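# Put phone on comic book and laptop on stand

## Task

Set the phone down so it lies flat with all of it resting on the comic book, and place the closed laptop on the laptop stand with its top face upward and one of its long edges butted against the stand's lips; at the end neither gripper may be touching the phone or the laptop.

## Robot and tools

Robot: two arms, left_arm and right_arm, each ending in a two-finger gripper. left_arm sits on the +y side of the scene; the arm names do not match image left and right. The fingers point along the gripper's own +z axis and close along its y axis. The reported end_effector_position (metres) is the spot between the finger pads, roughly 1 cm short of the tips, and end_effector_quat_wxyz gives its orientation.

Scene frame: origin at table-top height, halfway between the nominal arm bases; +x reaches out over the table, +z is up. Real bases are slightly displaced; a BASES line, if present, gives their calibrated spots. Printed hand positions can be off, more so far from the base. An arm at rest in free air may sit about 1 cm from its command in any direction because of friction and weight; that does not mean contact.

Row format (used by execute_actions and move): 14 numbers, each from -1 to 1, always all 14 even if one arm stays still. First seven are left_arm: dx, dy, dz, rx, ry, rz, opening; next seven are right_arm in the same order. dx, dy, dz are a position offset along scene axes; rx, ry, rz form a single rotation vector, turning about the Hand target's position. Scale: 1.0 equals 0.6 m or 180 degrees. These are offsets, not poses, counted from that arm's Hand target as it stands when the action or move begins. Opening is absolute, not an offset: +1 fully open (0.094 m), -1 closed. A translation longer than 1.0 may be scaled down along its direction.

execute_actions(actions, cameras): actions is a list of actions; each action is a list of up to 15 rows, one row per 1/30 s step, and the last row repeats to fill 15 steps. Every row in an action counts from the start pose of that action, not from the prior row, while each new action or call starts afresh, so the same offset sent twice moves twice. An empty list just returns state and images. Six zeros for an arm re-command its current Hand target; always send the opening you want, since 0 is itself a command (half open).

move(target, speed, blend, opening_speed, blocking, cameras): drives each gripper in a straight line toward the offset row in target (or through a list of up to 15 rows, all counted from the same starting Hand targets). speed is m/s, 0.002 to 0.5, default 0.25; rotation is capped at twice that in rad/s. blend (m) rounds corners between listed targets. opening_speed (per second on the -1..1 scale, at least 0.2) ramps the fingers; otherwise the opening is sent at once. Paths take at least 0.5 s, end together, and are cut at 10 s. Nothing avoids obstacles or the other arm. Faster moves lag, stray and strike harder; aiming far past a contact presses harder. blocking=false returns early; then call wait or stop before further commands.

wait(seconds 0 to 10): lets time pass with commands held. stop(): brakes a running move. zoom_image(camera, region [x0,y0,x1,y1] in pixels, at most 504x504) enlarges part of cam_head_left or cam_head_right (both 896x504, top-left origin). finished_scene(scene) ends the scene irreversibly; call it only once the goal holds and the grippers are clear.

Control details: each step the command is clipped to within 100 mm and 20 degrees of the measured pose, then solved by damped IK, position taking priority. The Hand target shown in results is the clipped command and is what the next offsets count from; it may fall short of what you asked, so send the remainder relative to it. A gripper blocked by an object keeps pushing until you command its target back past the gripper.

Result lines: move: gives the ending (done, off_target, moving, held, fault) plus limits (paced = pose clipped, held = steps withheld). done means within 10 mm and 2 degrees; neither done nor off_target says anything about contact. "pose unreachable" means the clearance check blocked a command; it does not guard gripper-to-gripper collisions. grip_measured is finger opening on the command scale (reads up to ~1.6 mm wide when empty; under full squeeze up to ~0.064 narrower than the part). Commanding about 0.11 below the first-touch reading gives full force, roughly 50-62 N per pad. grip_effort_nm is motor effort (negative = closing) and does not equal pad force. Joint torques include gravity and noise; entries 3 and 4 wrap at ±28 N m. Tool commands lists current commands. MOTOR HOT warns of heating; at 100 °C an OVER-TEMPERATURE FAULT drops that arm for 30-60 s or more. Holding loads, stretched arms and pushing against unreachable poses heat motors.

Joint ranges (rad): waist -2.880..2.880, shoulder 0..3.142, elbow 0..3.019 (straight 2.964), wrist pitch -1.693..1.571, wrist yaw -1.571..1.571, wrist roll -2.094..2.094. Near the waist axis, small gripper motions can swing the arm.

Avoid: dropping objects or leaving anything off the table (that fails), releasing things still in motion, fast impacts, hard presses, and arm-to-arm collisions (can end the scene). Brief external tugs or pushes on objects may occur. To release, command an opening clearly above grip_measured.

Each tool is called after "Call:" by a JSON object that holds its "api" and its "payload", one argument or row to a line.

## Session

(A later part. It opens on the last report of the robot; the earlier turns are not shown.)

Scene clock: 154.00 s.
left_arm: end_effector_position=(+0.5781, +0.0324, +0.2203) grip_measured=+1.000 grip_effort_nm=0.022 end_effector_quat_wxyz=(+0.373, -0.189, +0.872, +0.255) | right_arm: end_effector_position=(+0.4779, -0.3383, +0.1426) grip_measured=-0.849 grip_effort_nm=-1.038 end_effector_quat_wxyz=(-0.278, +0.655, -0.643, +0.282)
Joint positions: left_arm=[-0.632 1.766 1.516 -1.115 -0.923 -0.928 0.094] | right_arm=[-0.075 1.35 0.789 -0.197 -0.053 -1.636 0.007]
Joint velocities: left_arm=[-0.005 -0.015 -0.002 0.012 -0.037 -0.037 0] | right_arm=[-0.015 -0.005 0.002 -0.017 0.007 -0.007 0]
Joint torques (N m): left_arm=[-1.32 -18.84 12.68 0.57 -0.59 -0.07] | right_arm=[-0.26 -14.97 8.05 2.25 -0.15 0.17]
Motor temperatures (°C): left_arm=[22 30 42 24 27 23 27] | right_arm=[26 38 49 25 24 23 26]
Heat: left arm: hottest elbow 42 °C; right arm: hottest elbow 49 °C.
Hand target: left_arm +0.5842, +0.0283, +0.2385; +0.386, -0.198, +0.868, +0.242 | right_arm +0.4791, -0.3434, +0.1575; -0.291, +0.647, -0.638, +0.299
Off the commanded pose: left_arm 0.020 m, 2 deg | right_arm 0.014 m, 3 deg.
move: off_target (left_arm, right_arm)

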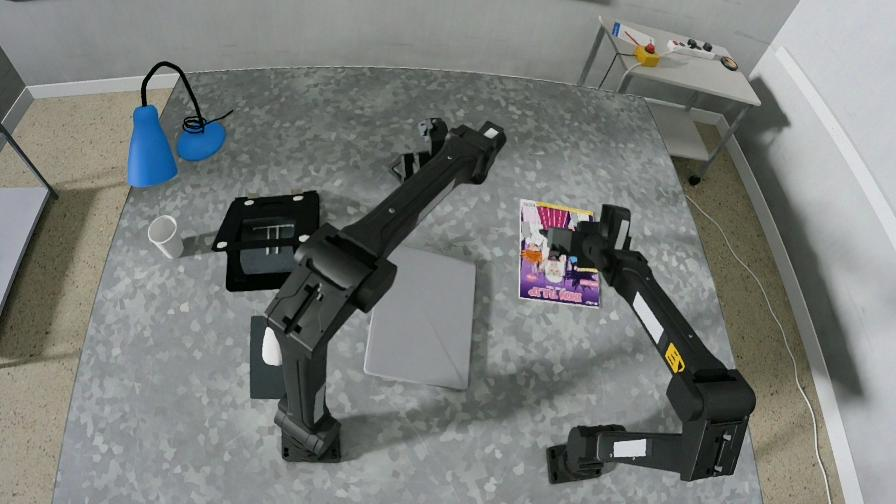

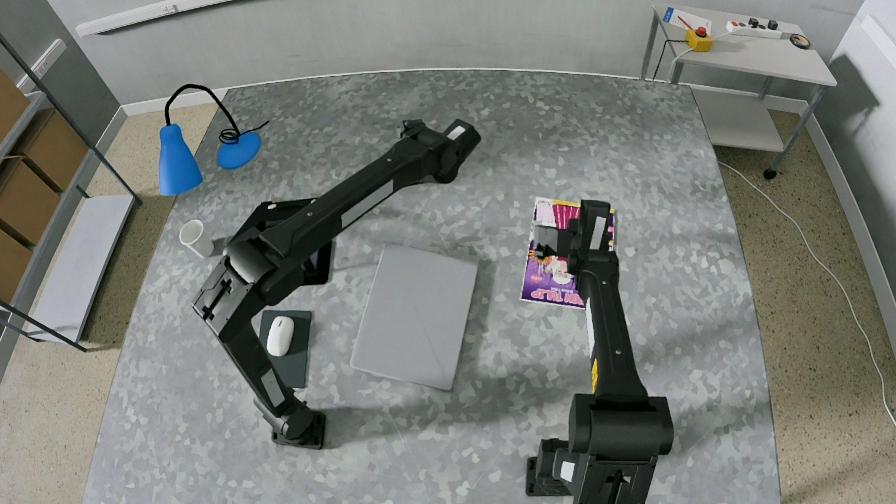

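Call:
{"api": "move", "payload": {
  "target": [0,0,0,0,0,0,1,0,0,-0.12,0,0,0,-0.97],
  "speed": 0.1
}}

Call:
{"api": "zoom_image", "payload": {
  "camera": "cam_head_left",
  "region": [500, 140, 640, 320]
}}

Scene clock: 159.53 s.
left_arm: end_effector_position=(+0.5781, +0.0324, +0.2203) grip_measured=+1.000 grip_effort_nm=0.022 end_effector_quat_wxyz=(+0.373, -0.189, +0.872, +0.255) | right_arm: end_effector_position=(+0.4757, -0.3380, +0.0875) grip_measured=-0.849 grip_effort_nm=-1.038 end_effector_quat_wxyz=(-0.289, +0.651, -0.638, +0.294)
Joint positions: left_arm=[-0.632 1.766 1.516 -1.115 -0.923 -0.928 0.094] | right_arm=[-0.075 1.453 0.689 0.041 -0.054 -1.636 0.007]
Joint velocities: left_arm=[0.005 -0.015 -0.002 0.012 0.007 -0.022 0] | right_arm=[-0.005 -0.005 0.002 -0.002 -0.037 -0.022 0]
Joint torques (N m): left_arm=[-1.9 -18.9 12.88 0.69 -0.55 -0.03] | right_arm=[-0.26 -11.69 7.46 2.25 -0.14 0.17]
Motor temperatures (°C): left_arm=[22 30 42 24 27 23 27] | right_arm=[26 38 48 25 24 23 26]
Heat: left arm: hottest elbow 42 °C; right arm: hottest elbow 48 °C.
Hand target: left_arm +0.5842, +0.0283, +0.2385; +0.386, -0.198, +0.868, +0.242 | right_arm +0.4784, -0.3433, +0.0857; -0.291, +0.647, -0.638, +0.299
Off the commanded pose: left_arm 0.020 m, 2 deg | right_arm 0.007 m, 1 deg.
move: off_target (left_arm)

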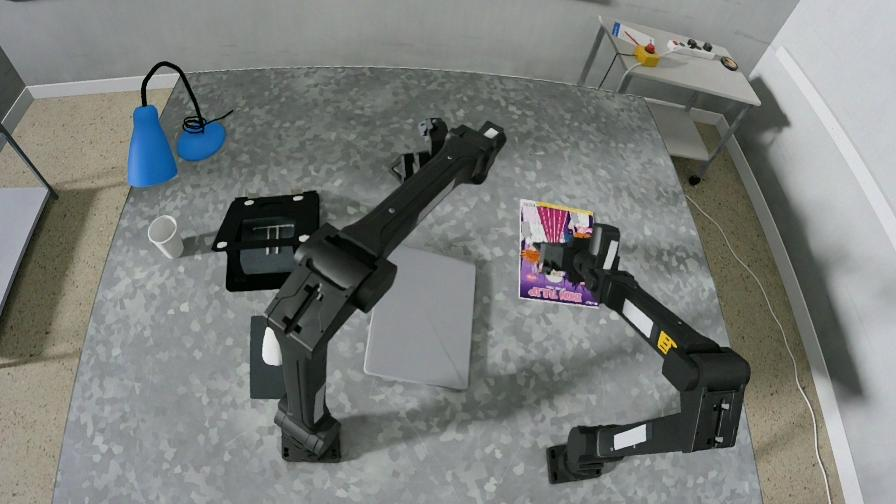

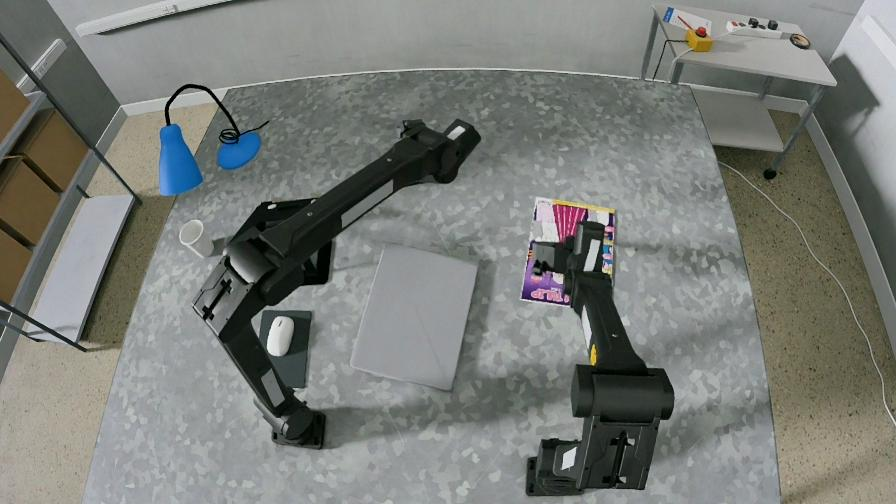

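Scaled by 2.800.

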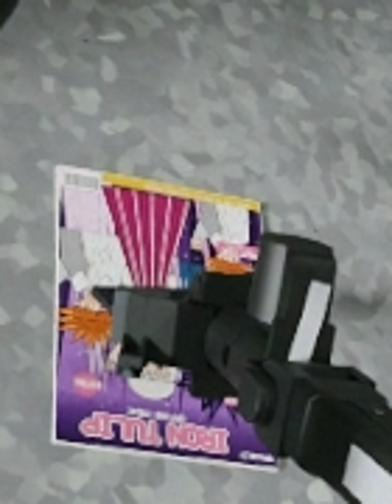

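Call:
{"api": "move", "payload": {
  "target": [0,0,0,0,0,0,1,0.02,0,-0.058,0,0,0,-0.97],
  "speed": 0.04
}}

Call:
{"api": "zoom_image", "payload": {
  "camera": "cam_head_right",
  "region": [500, 180, 640, 320]
}}

Scene clock: 163.00 s.
left_arm: end_effector_position=(+0.5781, +0.0324, +0.2203) grip_measured=+1.000 grip_effort_nm=0.027 end_effector_quat_wxyz=(+0.373, -0.189, +0.872, +0.255) | right_arm: end_effector_position=(+0.4877, -0.3389, +0.0545) grip_measured=-0.849 grip_effort_nm=-1.033 end_effector_quat_wxyz=(-0.290, +0.650, -0.637, +0.295)
Joint positions: left_arm=[-0.632 1.766 1.516 -1.115 -0.923 -0.928 0.094] | right_arm=[-0.075 1.564 0.689 0.155 -0.054 -1.636 0.007]
Joint velocities: left_arm=[-0.015 -0.005 0.012 -0.012 -0.022 0.037 0] | right_arm=[-0.005 -0.015 -0.007 0.002 -0.066 0.007 0.001]
Joint torques (N m): left_arm=[-1.2 -19.37 12.88 0.58 -0.61 -0.04] | right_arm=[-0.15 -12.63 6.63 2.22 -0.1 0.18]
Motor temperatures (°C): left_arm=[22 31 42 24 27 23 27] | right_arm=[26 37 48 25 24 23 26]
Heat: left arm: hottest elbow 42 °C; right arm: hottest elbow 48 °C.
Hand target: left_arm +0.5842, +0.0283, +0.2385; +0.386, -0.198, +0.868, +0.242 | right_arm +0.4900, -0.3435, +0.0507; -0.291, +0.647, -0.638, +0.299
Off the commanded pose: left_arm 0.020 m, 2 deg | right_arm 0.006 m, 1 deg.
move: off_target (left_arm)

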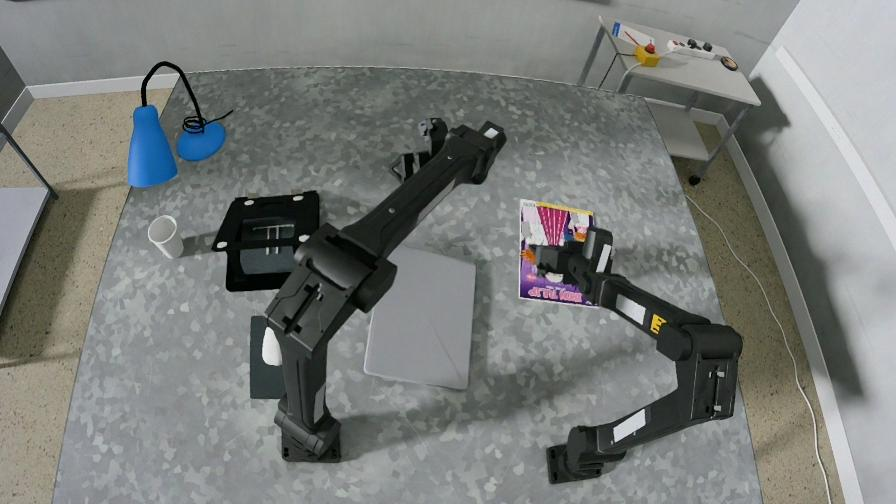

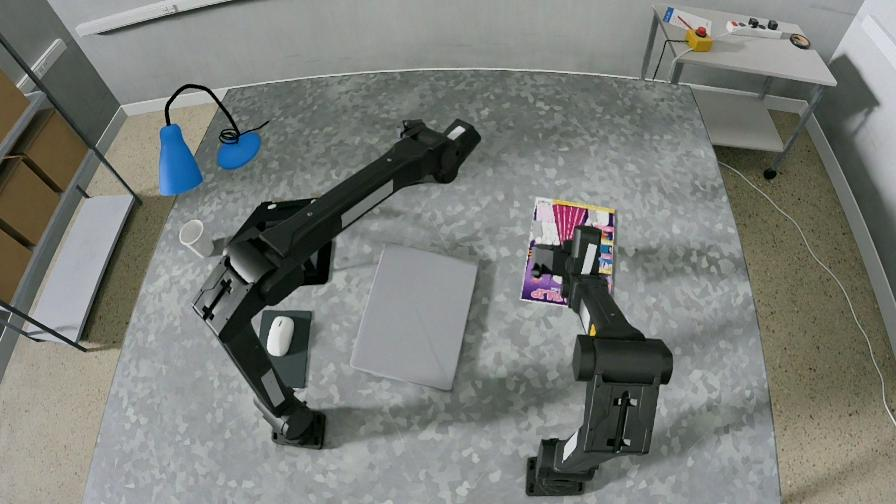

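Scaled by 3.600.

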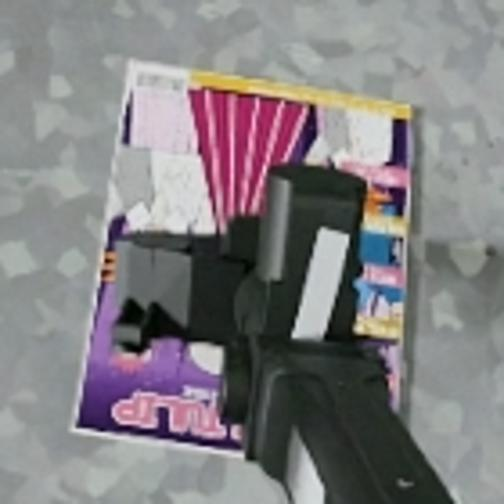

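Call:
{"api": "move", "payload": {
  "target": [0,0,0,0,0,0,1,0.01,0,-0.02,0,0,0,-0.97],
  "speed": 0.03
}}

Call:
{"api": "zoom_image", "payload": {
  "camera": "cam_head_left",
  "region": [500, 180, 640, 320]
}}

Scene clock: 165.87 s.
left_arm: end_effector_position=(+0.5781, +0.0324, +0.2203) grip_measured=+1.000 grip_effort_nm=0.022 end_effector_quat_wxyz=(+0.373, -0.189, +0.872, +0.255) | right_arm: end_effector_position=(+0.4911, -0.3391, +0.0437) grip_measured=-0.849 grip_effort_nm=-1.043 end_effector_quat_wxyz=(-0.291, +0.650, -0.637, +0.296)
Joint positions: left_arm=[-0.632 1.766 1.516 -1.115 -0.923 -0.928 0.094] | right_arm=[-0.075 1.601 0.689 0.195 -0.054 -1.636 0.007]
Joint velocities: left_arm=[0.005 -0.005 -0.002 0.007 -0.095 -0.037 0] | right_arm=[0.005 -0.005 0.012 0.002 0.037 -0.081 0]
Joint torques (N m): left_arm=[-1.26 -19.14 12.81 0.77 -0.61 -0.01] | right_arm=[-0.09 -12.63 6.95 1.92 -0.08 0.19]
Motor temperatures (°C): left_arm=[22 31 42 24 27 23 27] | right_arm=[26 37 47 25 24 23 26]
Heat: left arm: hottest elbow 42 °C; right arm: hottest elbow 47 °C.
Hand target: left_arm +0.5842, +0.0283, +0.2385; +0.386, -0.198, +0.868, +0.242 | right_arm +0.4958, -0.3435, +0.0386; -0.291, +0.647, -0.638, +0.299
Off the commanded pose: left_arm 0.020 m, 2 deg | right_arm 0.008 m, 0 deg.
move: off_target (left_arm)

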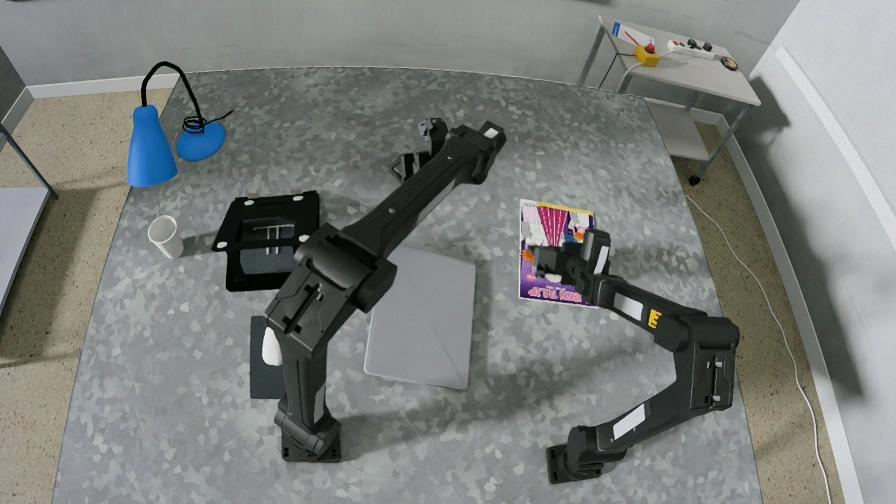

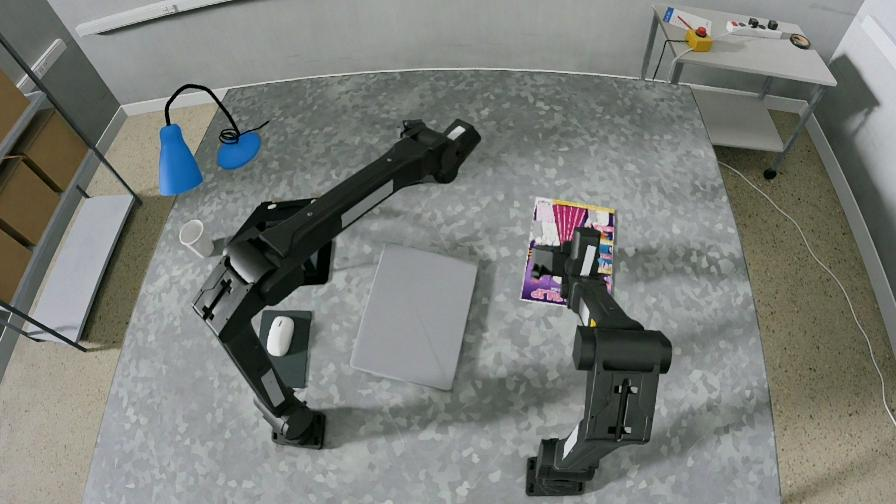

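Scaled by 3.600.

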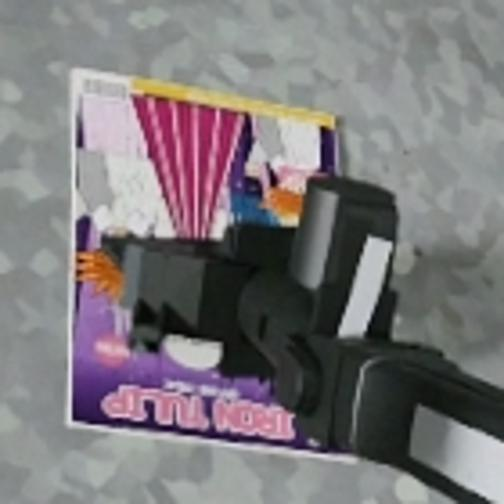

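Call:
{"api": "move", "payload": {
  "target": [0,0,0,0,0,0,1,0,0,-0.017,0,0,0,-0.97],
  "speed": 0.02,
  "cameras": []
}}

Scene clock: 169.30 s.
left_arm: end_effector_position=(+0.5781, +0.0324, +0.2203) grip_measured=+1.000 grip_effort_nm=0.017 end_effector_quat_wxyz=(+0.373, -0.189, +0.872, +0.255) | right_arm: end_effector_position=(+0.4959, -0.3393, +0.0422) grip_measured=-0.849 grip_effort_nm=-1.038 end_effector_quat_wxyz=(-0.298, +0.647, -0.633, +0.303)
Joint positions: left_arm=[-0.632 1.766 1.516 -1.115 -0.923 -0.928 0.094] | right_arm=[-0.075 1.618 0.689 0.236 -0.054 -1.636 0.007]
Joint velocities: left_arm=[0.015 -0.015 0.002 0.002 -0.051 0.007 0] | right_arm=[0.005 -0.005 0.002 -0.002 0.007 -0.022 0]
Joint torques (N m): left_arm=[-1.44 -19.78 12.81 0.72 -0.56 0.03] | right_arm=[0.03 -11.58 6.38 1.95 -0.05 0.19]
Motor temperatures (°C): left_arm=[22 31 42 24 27 23 27] | right_arm=[26 37 47 25 24 23 26]
Heat: left arm: hottest elbow 42 °C; right arm: hottest elbow 47 °C.
Hand target: left_arm +0.5842, +0.0283, +0.2385; +0.386, -0.198, +0.868, +0.242 | right_arm +0.4957, -0.3435, +0.0284; -0.291, +0.647, -0.638, +0.299
Off the commanded pose: left_arm 0.020 m, 2 deg | right_arm 0.014 m, 1 deg.
move: off_target (left_arm, right_arm)
No camera images: "cameras" was empty.

Call:
{"api": "move", "payload": {
  "target": [0,0,0,0,0,0,1,0,0,0.012,0,0,0,-0.25],
  "speed": 0.02,
  "opening_speed": 0.25
}}

Call:
{"api": "zoom_image", "payload": {
  "camera": "cam_head_left",
  "region": [500, 180, 640, 320]
}}

Call:
{"api": "zoom_image", "payload": {
  "camera": "cam_head_right",
  "region": [500, 180, 640, 320]
}}

Scene clock: 177.43 s.
left_arm: end_effector_position=(+0.5781, +0.0324, +0.2203) grip_measured=+1.000 grip_effort_nm=0.027 end_effector_quat_wxyz=(+0.373, -0.189, +0.872, +0.255) | right_arm: end_effector_position=(+0.4958, -0.3393, +0.0421) grip_measured=-0.252 grip_effort_nm=0.061 end_effector_quat_wxyz=(-0.297, +0.647, -0.633, +0.303)
Joint positions: left_arm=[-0.632 1.766 1.516 -1.115 -0.923 -0.928 0.094] | right_arm=[-0.075 1.618 0.689 0.235 -0.054 -1.637 0.035]
Joint velocities: left_arm=[-0.005 0.005 0.002 -0.007 -0.007 -0.066 0] | right_arm=[-0.015 0.005 0.017 0.007 0.007 -0.022 0]
Joint torques (N m): left_arm=[-1.14 -19.78 12.77 0.76 -0.58 -0.02] | right_arm=[-0.03 -13.51 6.76 1.17 -0.06 0.19]
Motor temperatures (°C): left_arm=[22 31 42 24 27 23 27] | right_arm=[26 37 46 25 24 23 26]
Heat: left arm: hottest elbow 42 °C; right arm: hottest elbow 46 °C.
Hand target: left_arm +0.5842, +0.0283, +0.2385; +0.386, -0.198, +0.868, +0.242 | right_arm +0.4958, -0.3435, +0.0356; -0.291, +0.647, -0.638, +0.299
Off the commanded pose: left_arm 0.020 m, 2 deg | right_arm 0.008 m, 1 deg.
move: off_target (left_arm)

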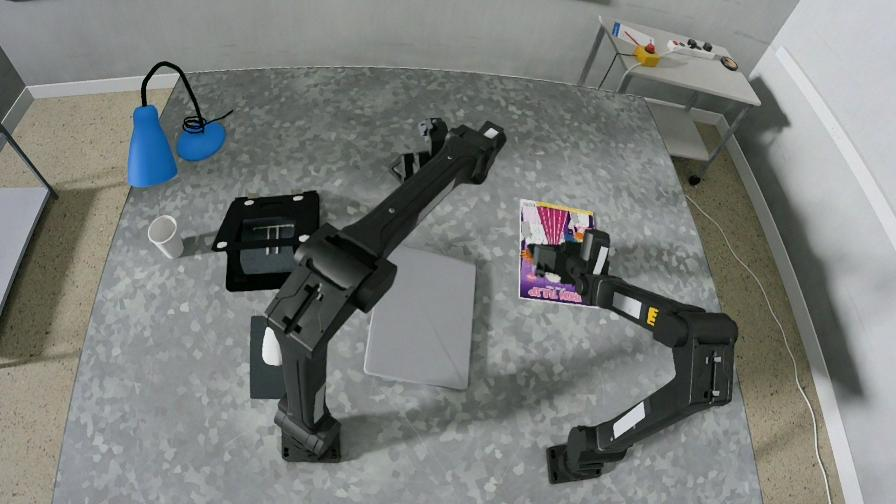

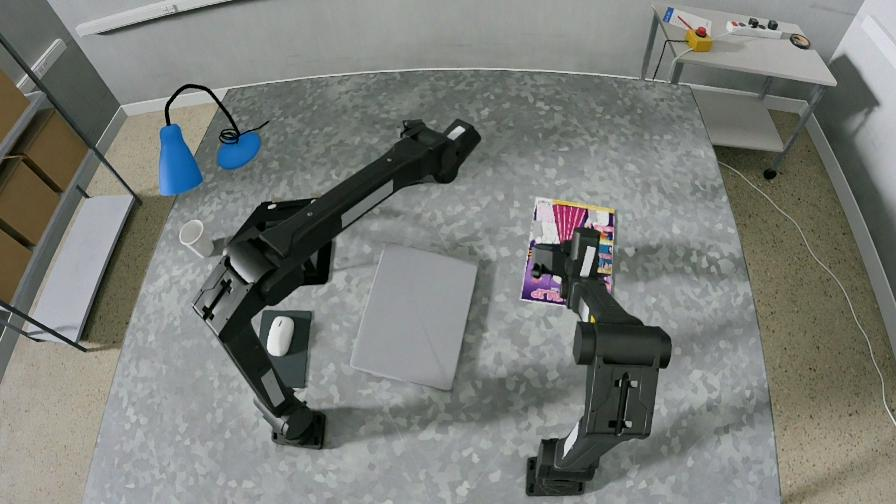

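Scaled by 3.600.

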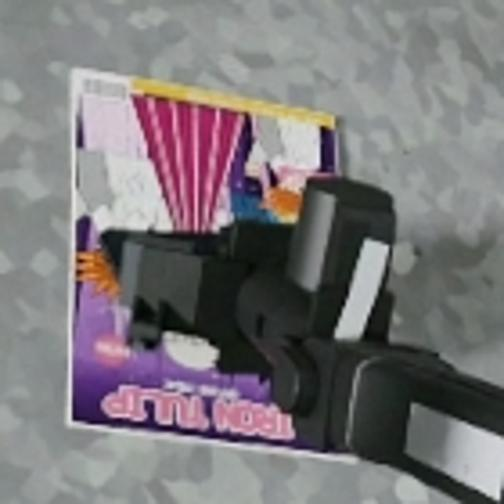

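Scaled by 3.600.

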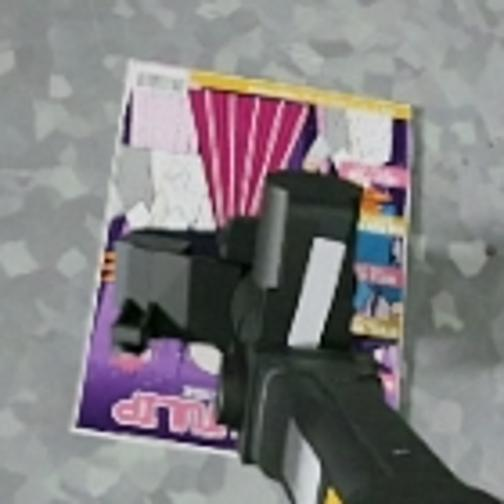

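Call:
{"api": "move", "payload": {
  "target": [0,0,0,0,0,0,1,0,0,0.0,0,0,0,0.0],
  "speed": 0.02,
  "opening_speed": 0.25,
  "cameras": []
}}

Scene clock: 180.33 s.
left_arm: end_effector_position=(+0.5781, +0.0324, +0.2203) grip_measured=+1.000 grip_effort_nm=0.022 end_effector_quat_wxyz=(+0.373, -0.189, +0.872, +0.255) | right_arm: end_effector_position=(+0.4958, -0.3393, +0.0421) grip_measured=-0.002 grip_effort_nm=0.061 end_effector_quat_wxyz=(-0.297, +0.647, -0.633, +0.303)
Joint positions: left_arm=[-0.632 1.766 1.516 -1.115 -0.923 -0.928 0.094] | right_arm=[-0.075 1.618 0.689 0.235 -0.054 -1.637 0.047]
Joint velocities: left_arm=[-0.005 -0.005 0.007 -0.017 -0.051 -0.022 0] | right_arm=[0.005 -0.005 -0.002 0.007 0.051 0.007 0]
Joint torques (N m): left_arm=[-1.14 -19.25 12.68 0.58 -0.54 -0.04] | right_arm=[-0.03 -13.45 6.75 1.16 -0.06 0.19]
Motor temperatures (°C): left_arm=[22 31 42 24 27 23 27] | right_arm=[26 37 46 25 24 23 26]
Heat: left arm: hottest elbow 42 °C; right arm: hottest elbow 46 °C.
Hand target: left_arm +0.5842, +0.0283, +0.2385; +0.386, -0.198, +0.868, +0.242 | right_arm +0.4958, -0.3435, +0.0356; -0.291, +0.647, -0.638, +0.299
Off the commanded pose: left_arm 0.020 m, 2 deg | right_arm 0.008 m, 1 deg.
move: off_target (left_arm)
No camera images: "cameras" was empty.

Call:
{"api": "move", "payload": {
  "target": [0,0,0,0,0,0,1,0,0,0.0,0,0,0,0.25],
  "speed": 0.02,
  "opening_speed": 0.25
}}

Call:
{"api": "zoom_image", "payload": {
  "camera": "cam_head_left",
  "region": [500, 180, 640, 320]
}}

Scene clock: 183.40 s.
left_arm: end_effector_position=(+0.5781, +0.0324, +0.2203) grip_measured=+1.000 grip_effort_nm=0.022 end_effector_quat_wxyz=(+0.373, -0.189, +0.872, +0.255) | right_arm: end_effector_position=(+0.4958, -0.3393, +0.0421) grip_measured=+0.248 grip_effort_nm=0.061 end_effector_quat_wxyz=(-0.297, +0.647, -0.633, +0.303)
Joint positions: left_arm=[-0.632 1.766 1.516 -1.115 -0.923 -0.928 0.094] | right_arm=[-0.075 1.618 0.689 0.235 -0.054 -1.637 0.059]
Joint velocities: left_arm=[-0.005 0.005 -0.007 -0.017 0.022 0.066 0] | right_arm=[0.005 0.005 -0.007 0.002 -0.037 0.037 0]
Joint torques (N m): left_arm=[-1.44 -19.96 12.79 0.66 -0.57 0] | right_arm=[-0.09 -13.45 6.76 1.13 -0.07 0.19]
Motor temperatures (°C): left_arm=[22 31 42 24 27 23 27] | right_arm=[26 37 45 25 24 23 26]
Heat: left arm: hottest elbow 42 °C; right arm: hottest elbow 45 °C.
Hand target: left_arm +0.5842, +0.0283, +0.2385; +0.386, -0.198, +0.868, +0.242 | right_arm +0.4958, -0.3435, +0.0356; -0.291, +0.647, -0.638, +0.299
Off the commanded pose: left_arm 0.020 m, 2 deg | right_arm 0.008 m, 1 deg.
move: off_target (left_arm)

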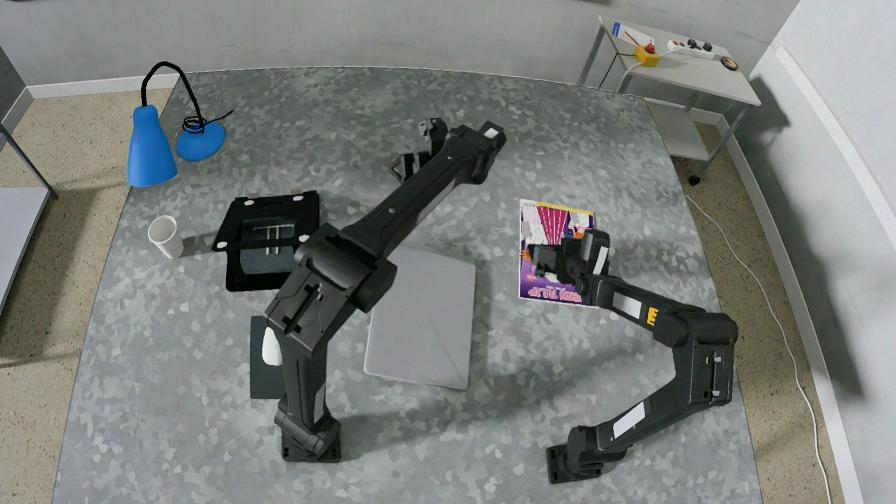

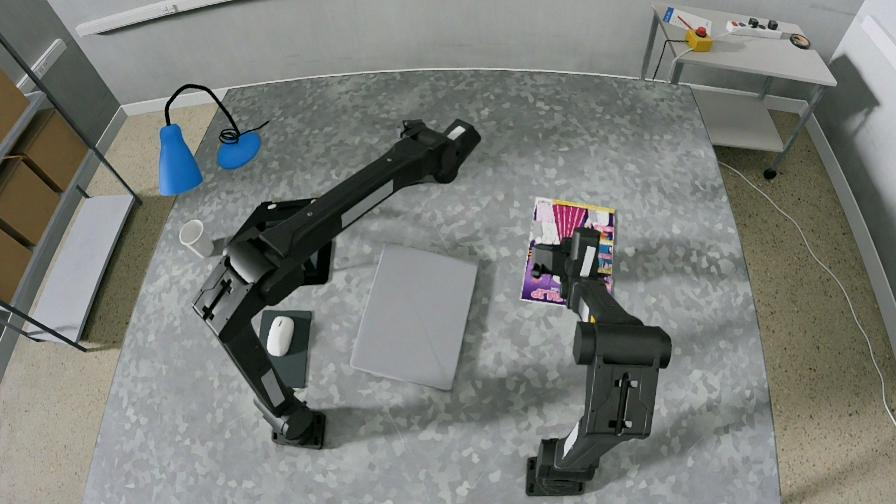

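Scaled by 3.600.

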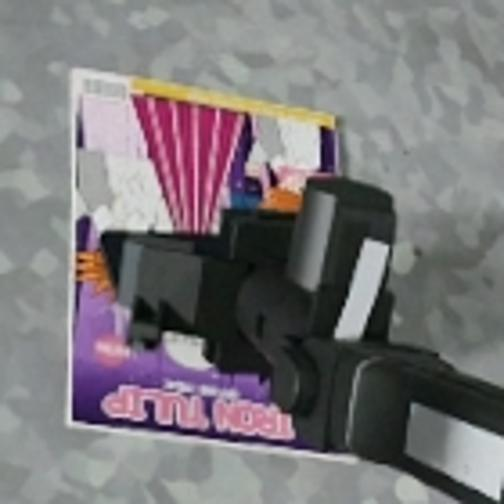

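Call:
{"api": "move", "payload": {
  "target": [0,0,0,0,0,0,1,-0.17,0,0.19,0,0,0,0.25],
  "speed": 0.08
}}

Call:
{"api": "zoom_image", "payload": {
  "camera": "cam_head_left",
  "region": [500, 180, 640, 320]
}}

Call:
{"api": "zoom_image", "payload": {
  "camera": "cam_head_right",
  "region": [500, 180, 640, 320]
}}

Scene clock: 189.17 s.
left_arm: end_effector_position=(+0.5781, +0.0324, +0.2203) grip_measured=+1.000 grip_effort_nm=0.027 end_effector_quat_wxyz=(+0.373, -0.189, +0.872, +0.255) | right_arm: end_effector_position=(+0.4031, -0.3373, +0.1564) grip_measured=+0.249 grip_effort_nm=0.061 end_effector_quat_wxyz=(-0.298, +0.646, -0.634, +0.302)
Joint positions: left_arm=[-0.632 1.766 1.516 -1.115 -0.923 -0.928 0.094] | right_arm=[-0.091 1.097 0.592 -0.191 -0.068 -1.643 0.059]
Joint velocities: left_arm=[-0.015 -0.005 0.007 0.007 -0.022 0.051 0] | right_arm=[-0.015 0.005 -0.012 -0.007 -0.037 0.007 0.001]
Joint torques (N m): left_arm=[-1.49 -19.19 12.88 0.73 -0.54 -0.05] | right_arm=[-0.32 -9.23 7.77 0.98 -0.14 0.15]
Motor temperatures (°C): left_arm=[22 31 42 24 27 23 27] | right_arm=[26 37 45 25 24 23 26]
Heat: left arm: hottest elbow 42 °C; right arm: hottest elbow 45 °C.
Hand target: left_arm +0.5842, +0.0283, +0.2385; +0.386, -0.198, +0.868, +0.242 | right_arm +0.3951, -0.3419, +0.1508; -0.291, +0.647, -0.638, +0.299
Off the commanded pose: left_arm 0.020 m, 2 deg | right_arm 0.013 m, 1 deg.
move: off_target (left_arm, right_arm)

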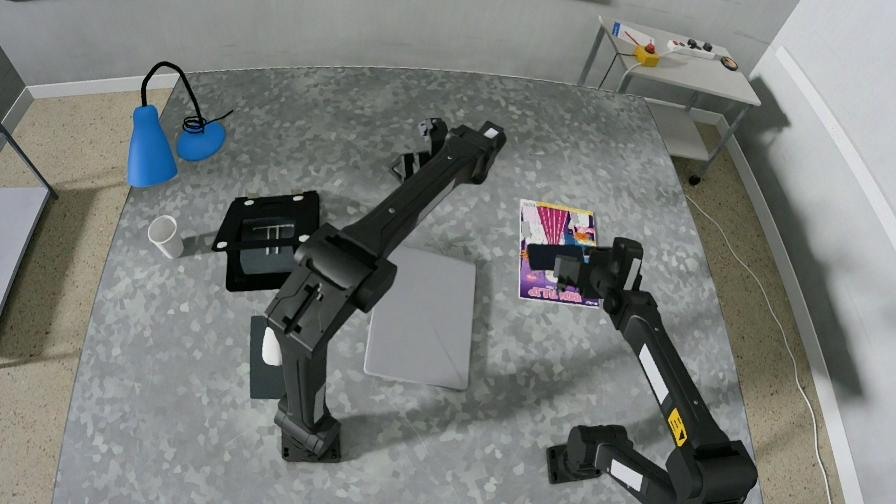

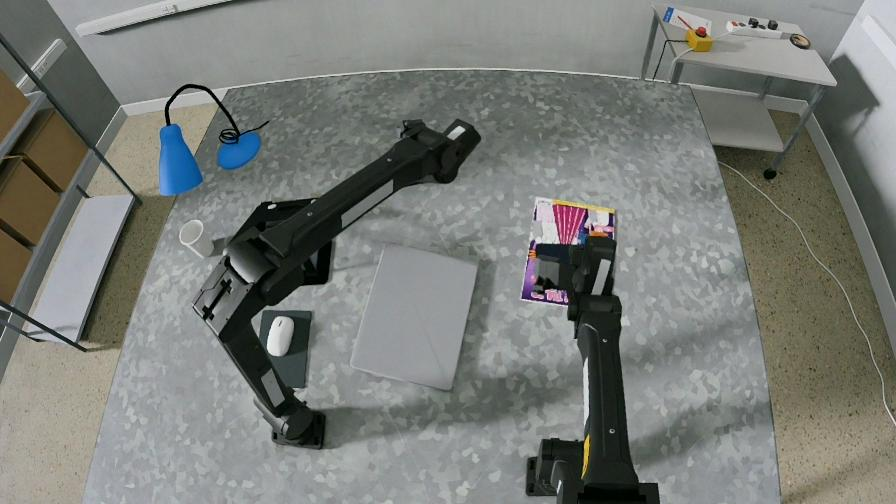

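Scaled by 3.600.

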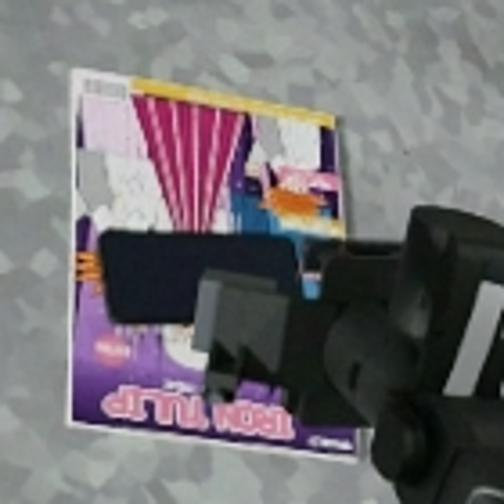

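Scaled by 3.600.

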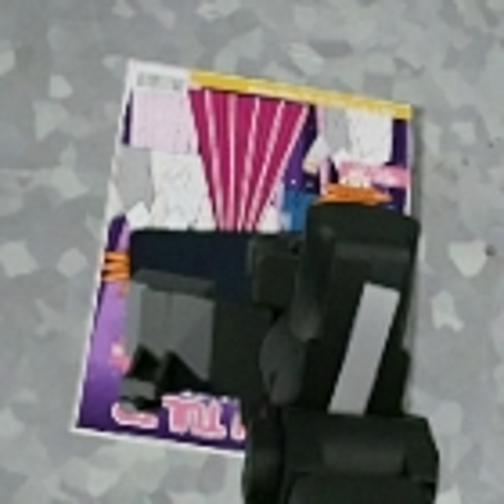

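Call:
{"api": "move", "payload": {
  "target": [-0.5,0.286,0.15,-0.44,-0.205,0.133,1,0,0,0.1,0,0,0,0.25],
  "speed": 0.2
}}

Scene clock: 222.73 s.
left_arm: end_effector_position=(+0.2901, +0.1986, +0.3402) grip_measured=+1.000 grip_effort_nm=0.017 end_effector_quat_wxyz=(-0.353, +0.608, -0.616, +0.356) | right_arm: end_effector_position=(+0.3787, -0.3352, +0.1735) grip_measured=+0.249 grip_effort_nm=0.056 end_effector_quat_wxyz=(-0.275, +0.657, -0.646, +0.274)
Joint positions: left_arm=[-0.398 0.377 0.728 -0.901 -0.31 -1.753 0.094] | right_arm=[-0.091 1.01 0.629 -0.396 -0.068 -1.644 0.059]
Joint velocities: left_arm=[-0.005 -0.024 -0.002 0.002 -0.007 0.007 0] | right_arm=[0.005 -0.005 -0.007 -0.007 -0.037 -0.007 0.001]
Joint torques (N m): left_arm=[-0.62 -0.03 10.04 1.42 -0.01 -0.02] | right_arm=[-0.38 -8.47 13.79 0.91 -0.11 0.14]
Motor temperatures (°C): left_arm=[22 30 42 24 27 23 26] | right_arm=[26 35 43 25 24 23 25]
Heat: left arm: hottest elbow 42 °C; right arm: hottest elbow 43 °C.
Hand target: left_arm +0.2885, +0.2027, +0.3344; -0.351, +0.616, -0.611, +0.352 | right_arm +0.3959, -0.3420, +0.2108; -0.291, +0.647, -0.638, +0.299
Off the commanded pose: left_arm 0.013 m, 1 deg | right_arm 0.041 m, 4 deg.
move: off_target (left_arm, right_arm)

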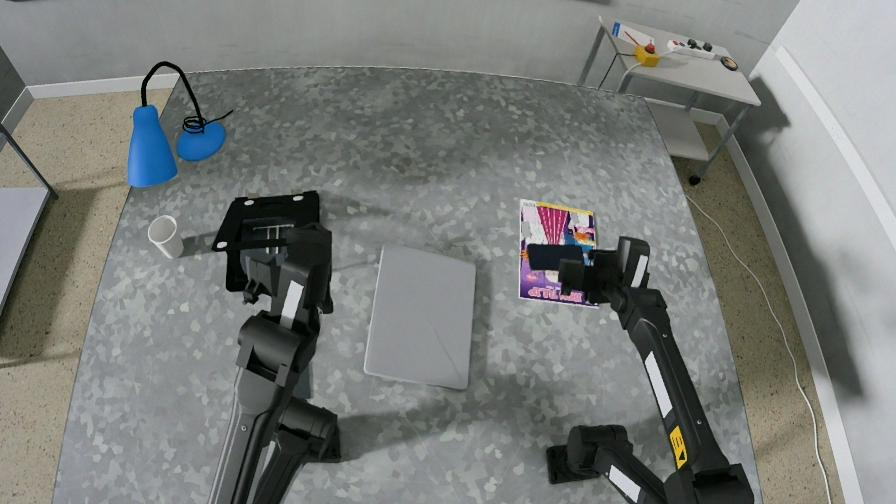

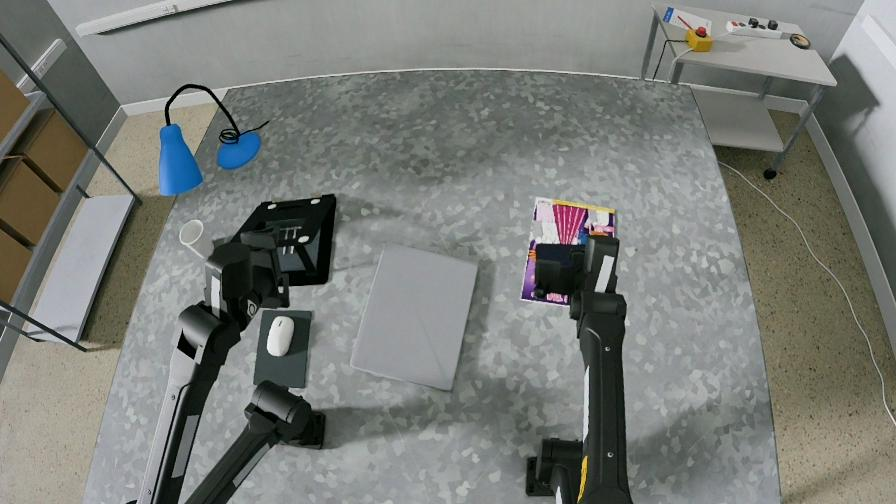

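Call:
{"api": "zoom_image", "payload": {
  "camera": "cam_head_left",
  "region": [350, 230, 510, 410]
}}

Call:
{"api": "zoom_image", "payload": {
  "camera": "cam_head_right",
  "region": [340, 230, 500, 410]
}}

Scaled by 2.800.

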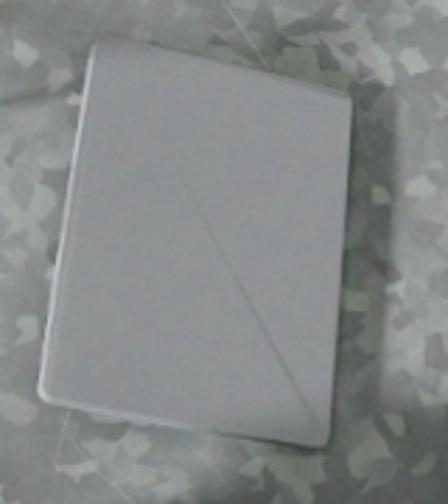

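Scaled by 2.800.

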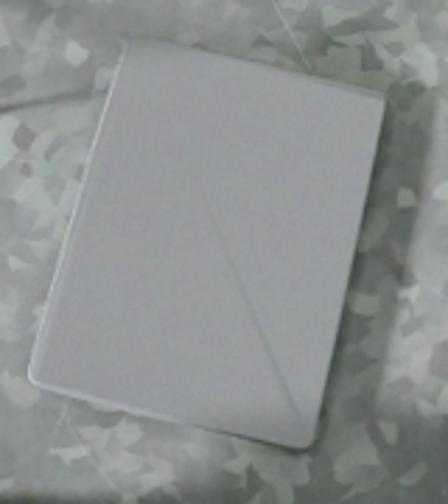

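Call:
{"api": "zoom_image", "payload": {
  "camera": "cam_head_left",
  "region": [440, 340, 500, 410]
}}

Call:
{"api": "zoom_image", "payload": {
  "camera": "cam_head_right",
  "region": [430, 340, 490, 410]
}}

Call:
{"api": "zoom_image", "payload": {
  "camera": "cam_head_left",
  "region": [440, 240, 500, 310]
}}

Call:
{"api": "zoom_image", "payload": {
  "camera": "cam_head_right",
  "region": [440, 240, 500, 310]
}}

Scaled by 7.200.

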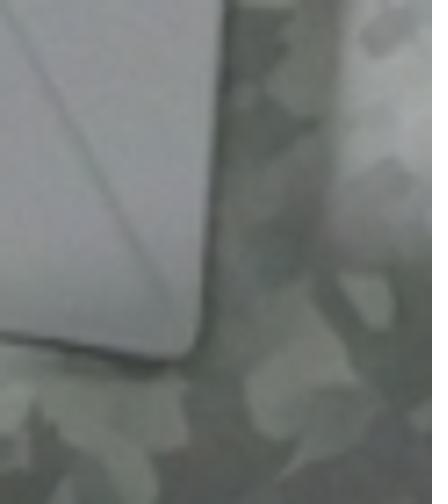

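Scaled by 7.200.

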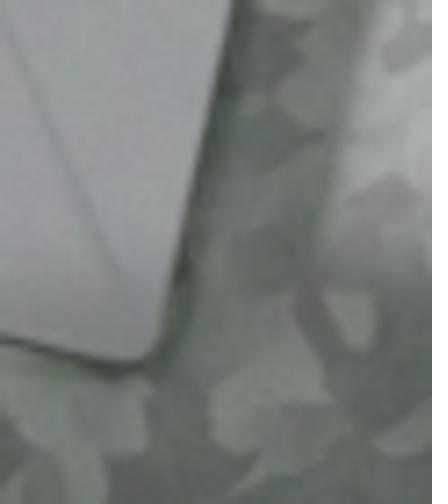

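Scaled by 7.200.

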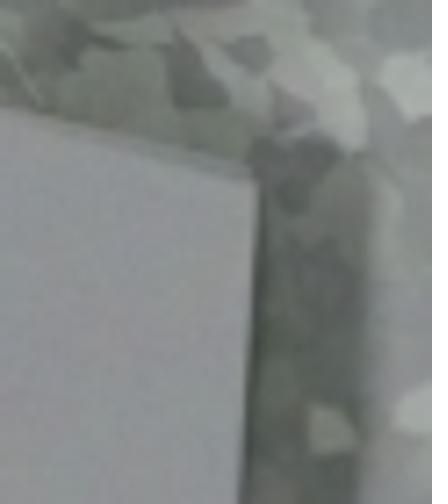

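Scaled by 7.200.

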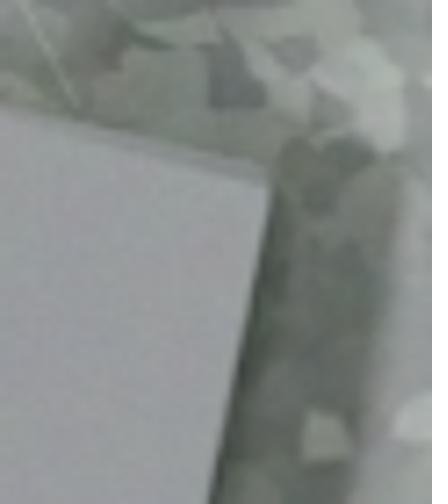

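Call:
{"api": "move", "payload": {
  "target": [0,0,0,0,0,0,1,-0.16,0.2,0.03,0.524,0.4535,-0.3415,0.0],
  "speed": 0.25
}}

Scene clock: 282.57 s.
left_arm: end_effector_position=(+0.2901, +0.1987, +0.3402) grip_measured=+1.000 grip_effort_nm=0.012 end_effector_quat_wxyz=(-0.353, +0.609, -0.615, +0.356) | right_arm: end_effector_position=(+0.3030, -0.2183, +0.2367) grip_measured=+0.001 grip_effort_nm=-0.081 end_effector_quat_wxyz=(+0.050, +0.049, +0.839, +0.540)
Joint positions: left_arm=[-0.398 0.377 0.728 -0.901 -0.31 -1.754 0.094] | right_arm=[-0.201 1.236 0.891 -1.322 -1.144 -0.14 0.047]
Joint velocities: left_arm=[-0.015 0.005 -0.002 -0.002 -0.066 0.037 0] | right_arm=[-0.015 0.005 0.002 -0.022 -0.007 -0.007 -0.001]
Joint torques (N m): left_arm=[-0.44 -0.56 10.02 1.31 -0.04 0.02] | right_arm=[-0.38 -9.41 7.02 0.42 -0.63 0.14]
Motor temperatures (°C): left_arm=[22 27 42 24 27 23 26] | right_arm=[26 34 57 25 24 23 25]
Heat: left arm: hottest elbow 42 °C; right arm: hottest elbow 57 °C.
Hand target: left_arm +0.2886, +0.2028, +0.3344; -0.351, +0.616, -0.611, +0.352 | right_arm +0.3023, -0.2220, +0.2299; +0.047, +0.061, +0.838, +0.541
Off the commanded pose: left_arm 0.007 m, 1 deg | right_arm 0.009 m, 2 deg.
move: done

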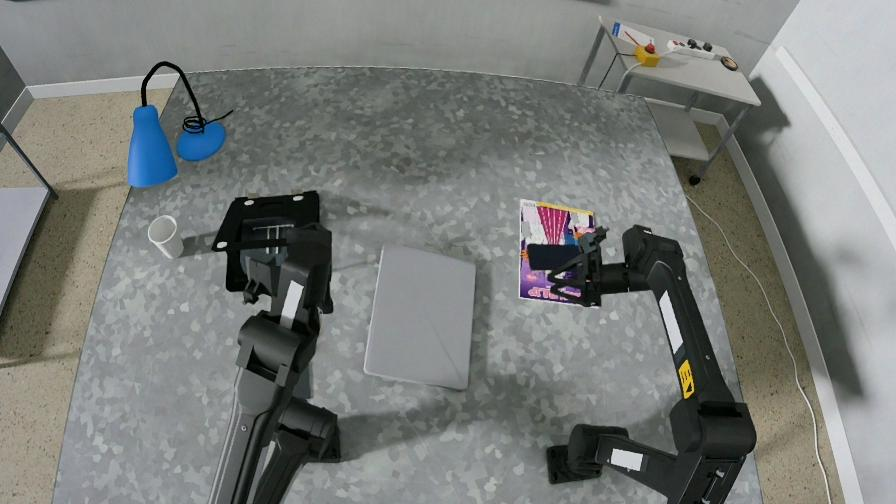

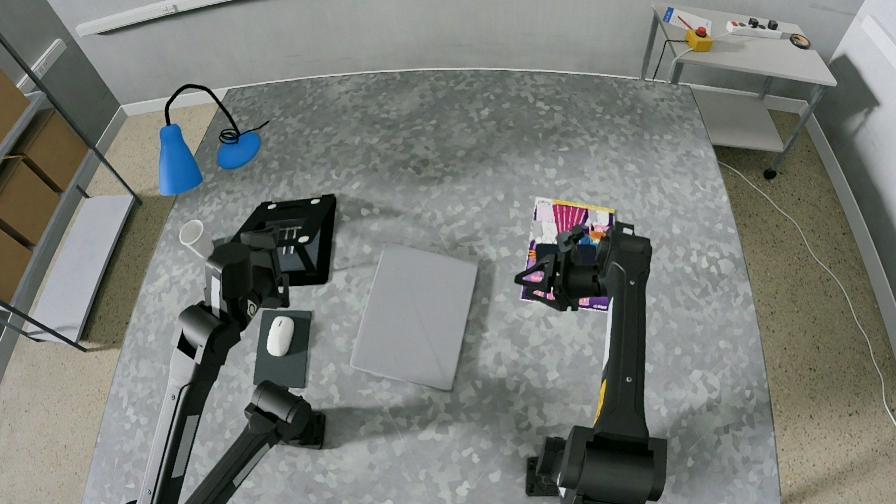

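Call:
{"api": "move", "payload": {
  "target": [0,0,0,0,0,0,1,0.01,0.11,-0.28,0,0,0,0.0],
  "speed": 0.15
}}

Call:
{"api": "zoom_image", "payload": {
  "camera": "cam_head_left",
  "region": [430, 240, 610, 400]
}}

Call:
{"api": "zoom_image", "payload": {
  "camera": "cam_head_right",
  "region": [430, 240, 610, 400]
}}

Scene clock: 291.30 s.
left_arm: end_effector_position=(+0.2901, +0.1986, +0.3402) grip_measured=+1.000 grip_effort_nm=0.017 end_effector_quat_wxyz=(-0.353, +0.608, -0.615, +0.356) | right_arm: end_effector_position=(+0.3102, -0.1617, +0.0718) grip_measured=+0.001 grip_effort_nm=-0.076 end_effector_quat_wxyz=(+0.059, +0.055, +0.837, +0.542)
Joint positions: left_arm=[-0.398 0.377 0.728 -0.901 -0.309 -1.754 0.094] | right_arm=[-0.019 1.476 0.561 -0.312 -1.125 0.336 0.047]
Joint velocities: left_arm=[-0.005 -0.005 -0.002 -0.012 -0.081 0.022 0] | right_arm=[0.005 -0.024 0.007 -0.012 0.037 0.037 0]
Joint torques (N m): left_arm=[-0.15 0.03 10.02 1.48 0 0] | right_arm=[1.55 -9.41 4.82 1.1 -0.42 0.14]
Motor temperatures (°C): left_arm=[22 27 42 24 27 23 26] | right_arm=[26 33 54 25 24 23 25]
Heat: left arm: hottest elbow 42 °C; right arm: hottest elbow 54 °C.
Hand target: left_arm +0.2885, +0.2027, +0.3344; -0.351, +0.616, -0.611, +0.352 | right_arm +0.3034, -0.1573, +0.0615; +0.045, +0.060, +0.838, +0.541
Off the commanded pose: left_arm 0.007 m, 1 deg | right_arm 0.012 m, 1 deg.
move: off_target (right_arm)

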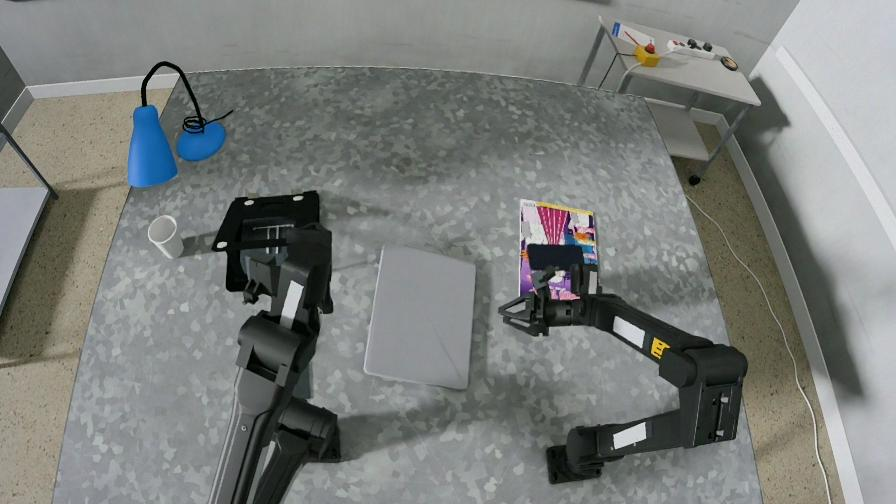

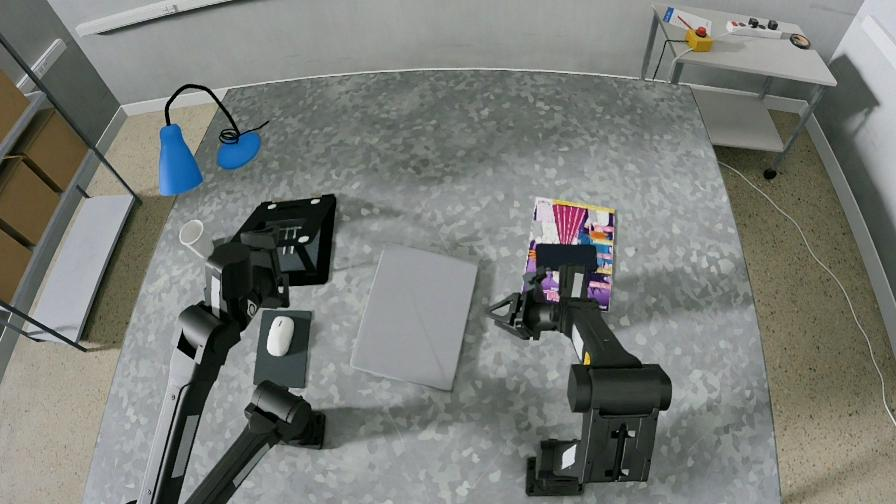

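Scaled by 2.800.

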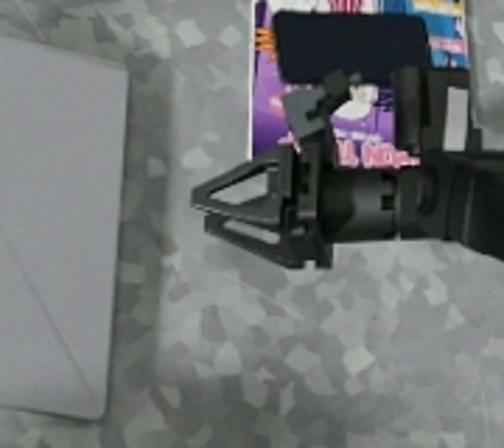

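Scaled by 2.800.

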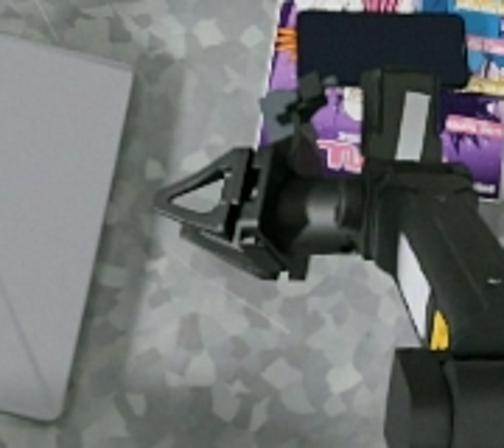

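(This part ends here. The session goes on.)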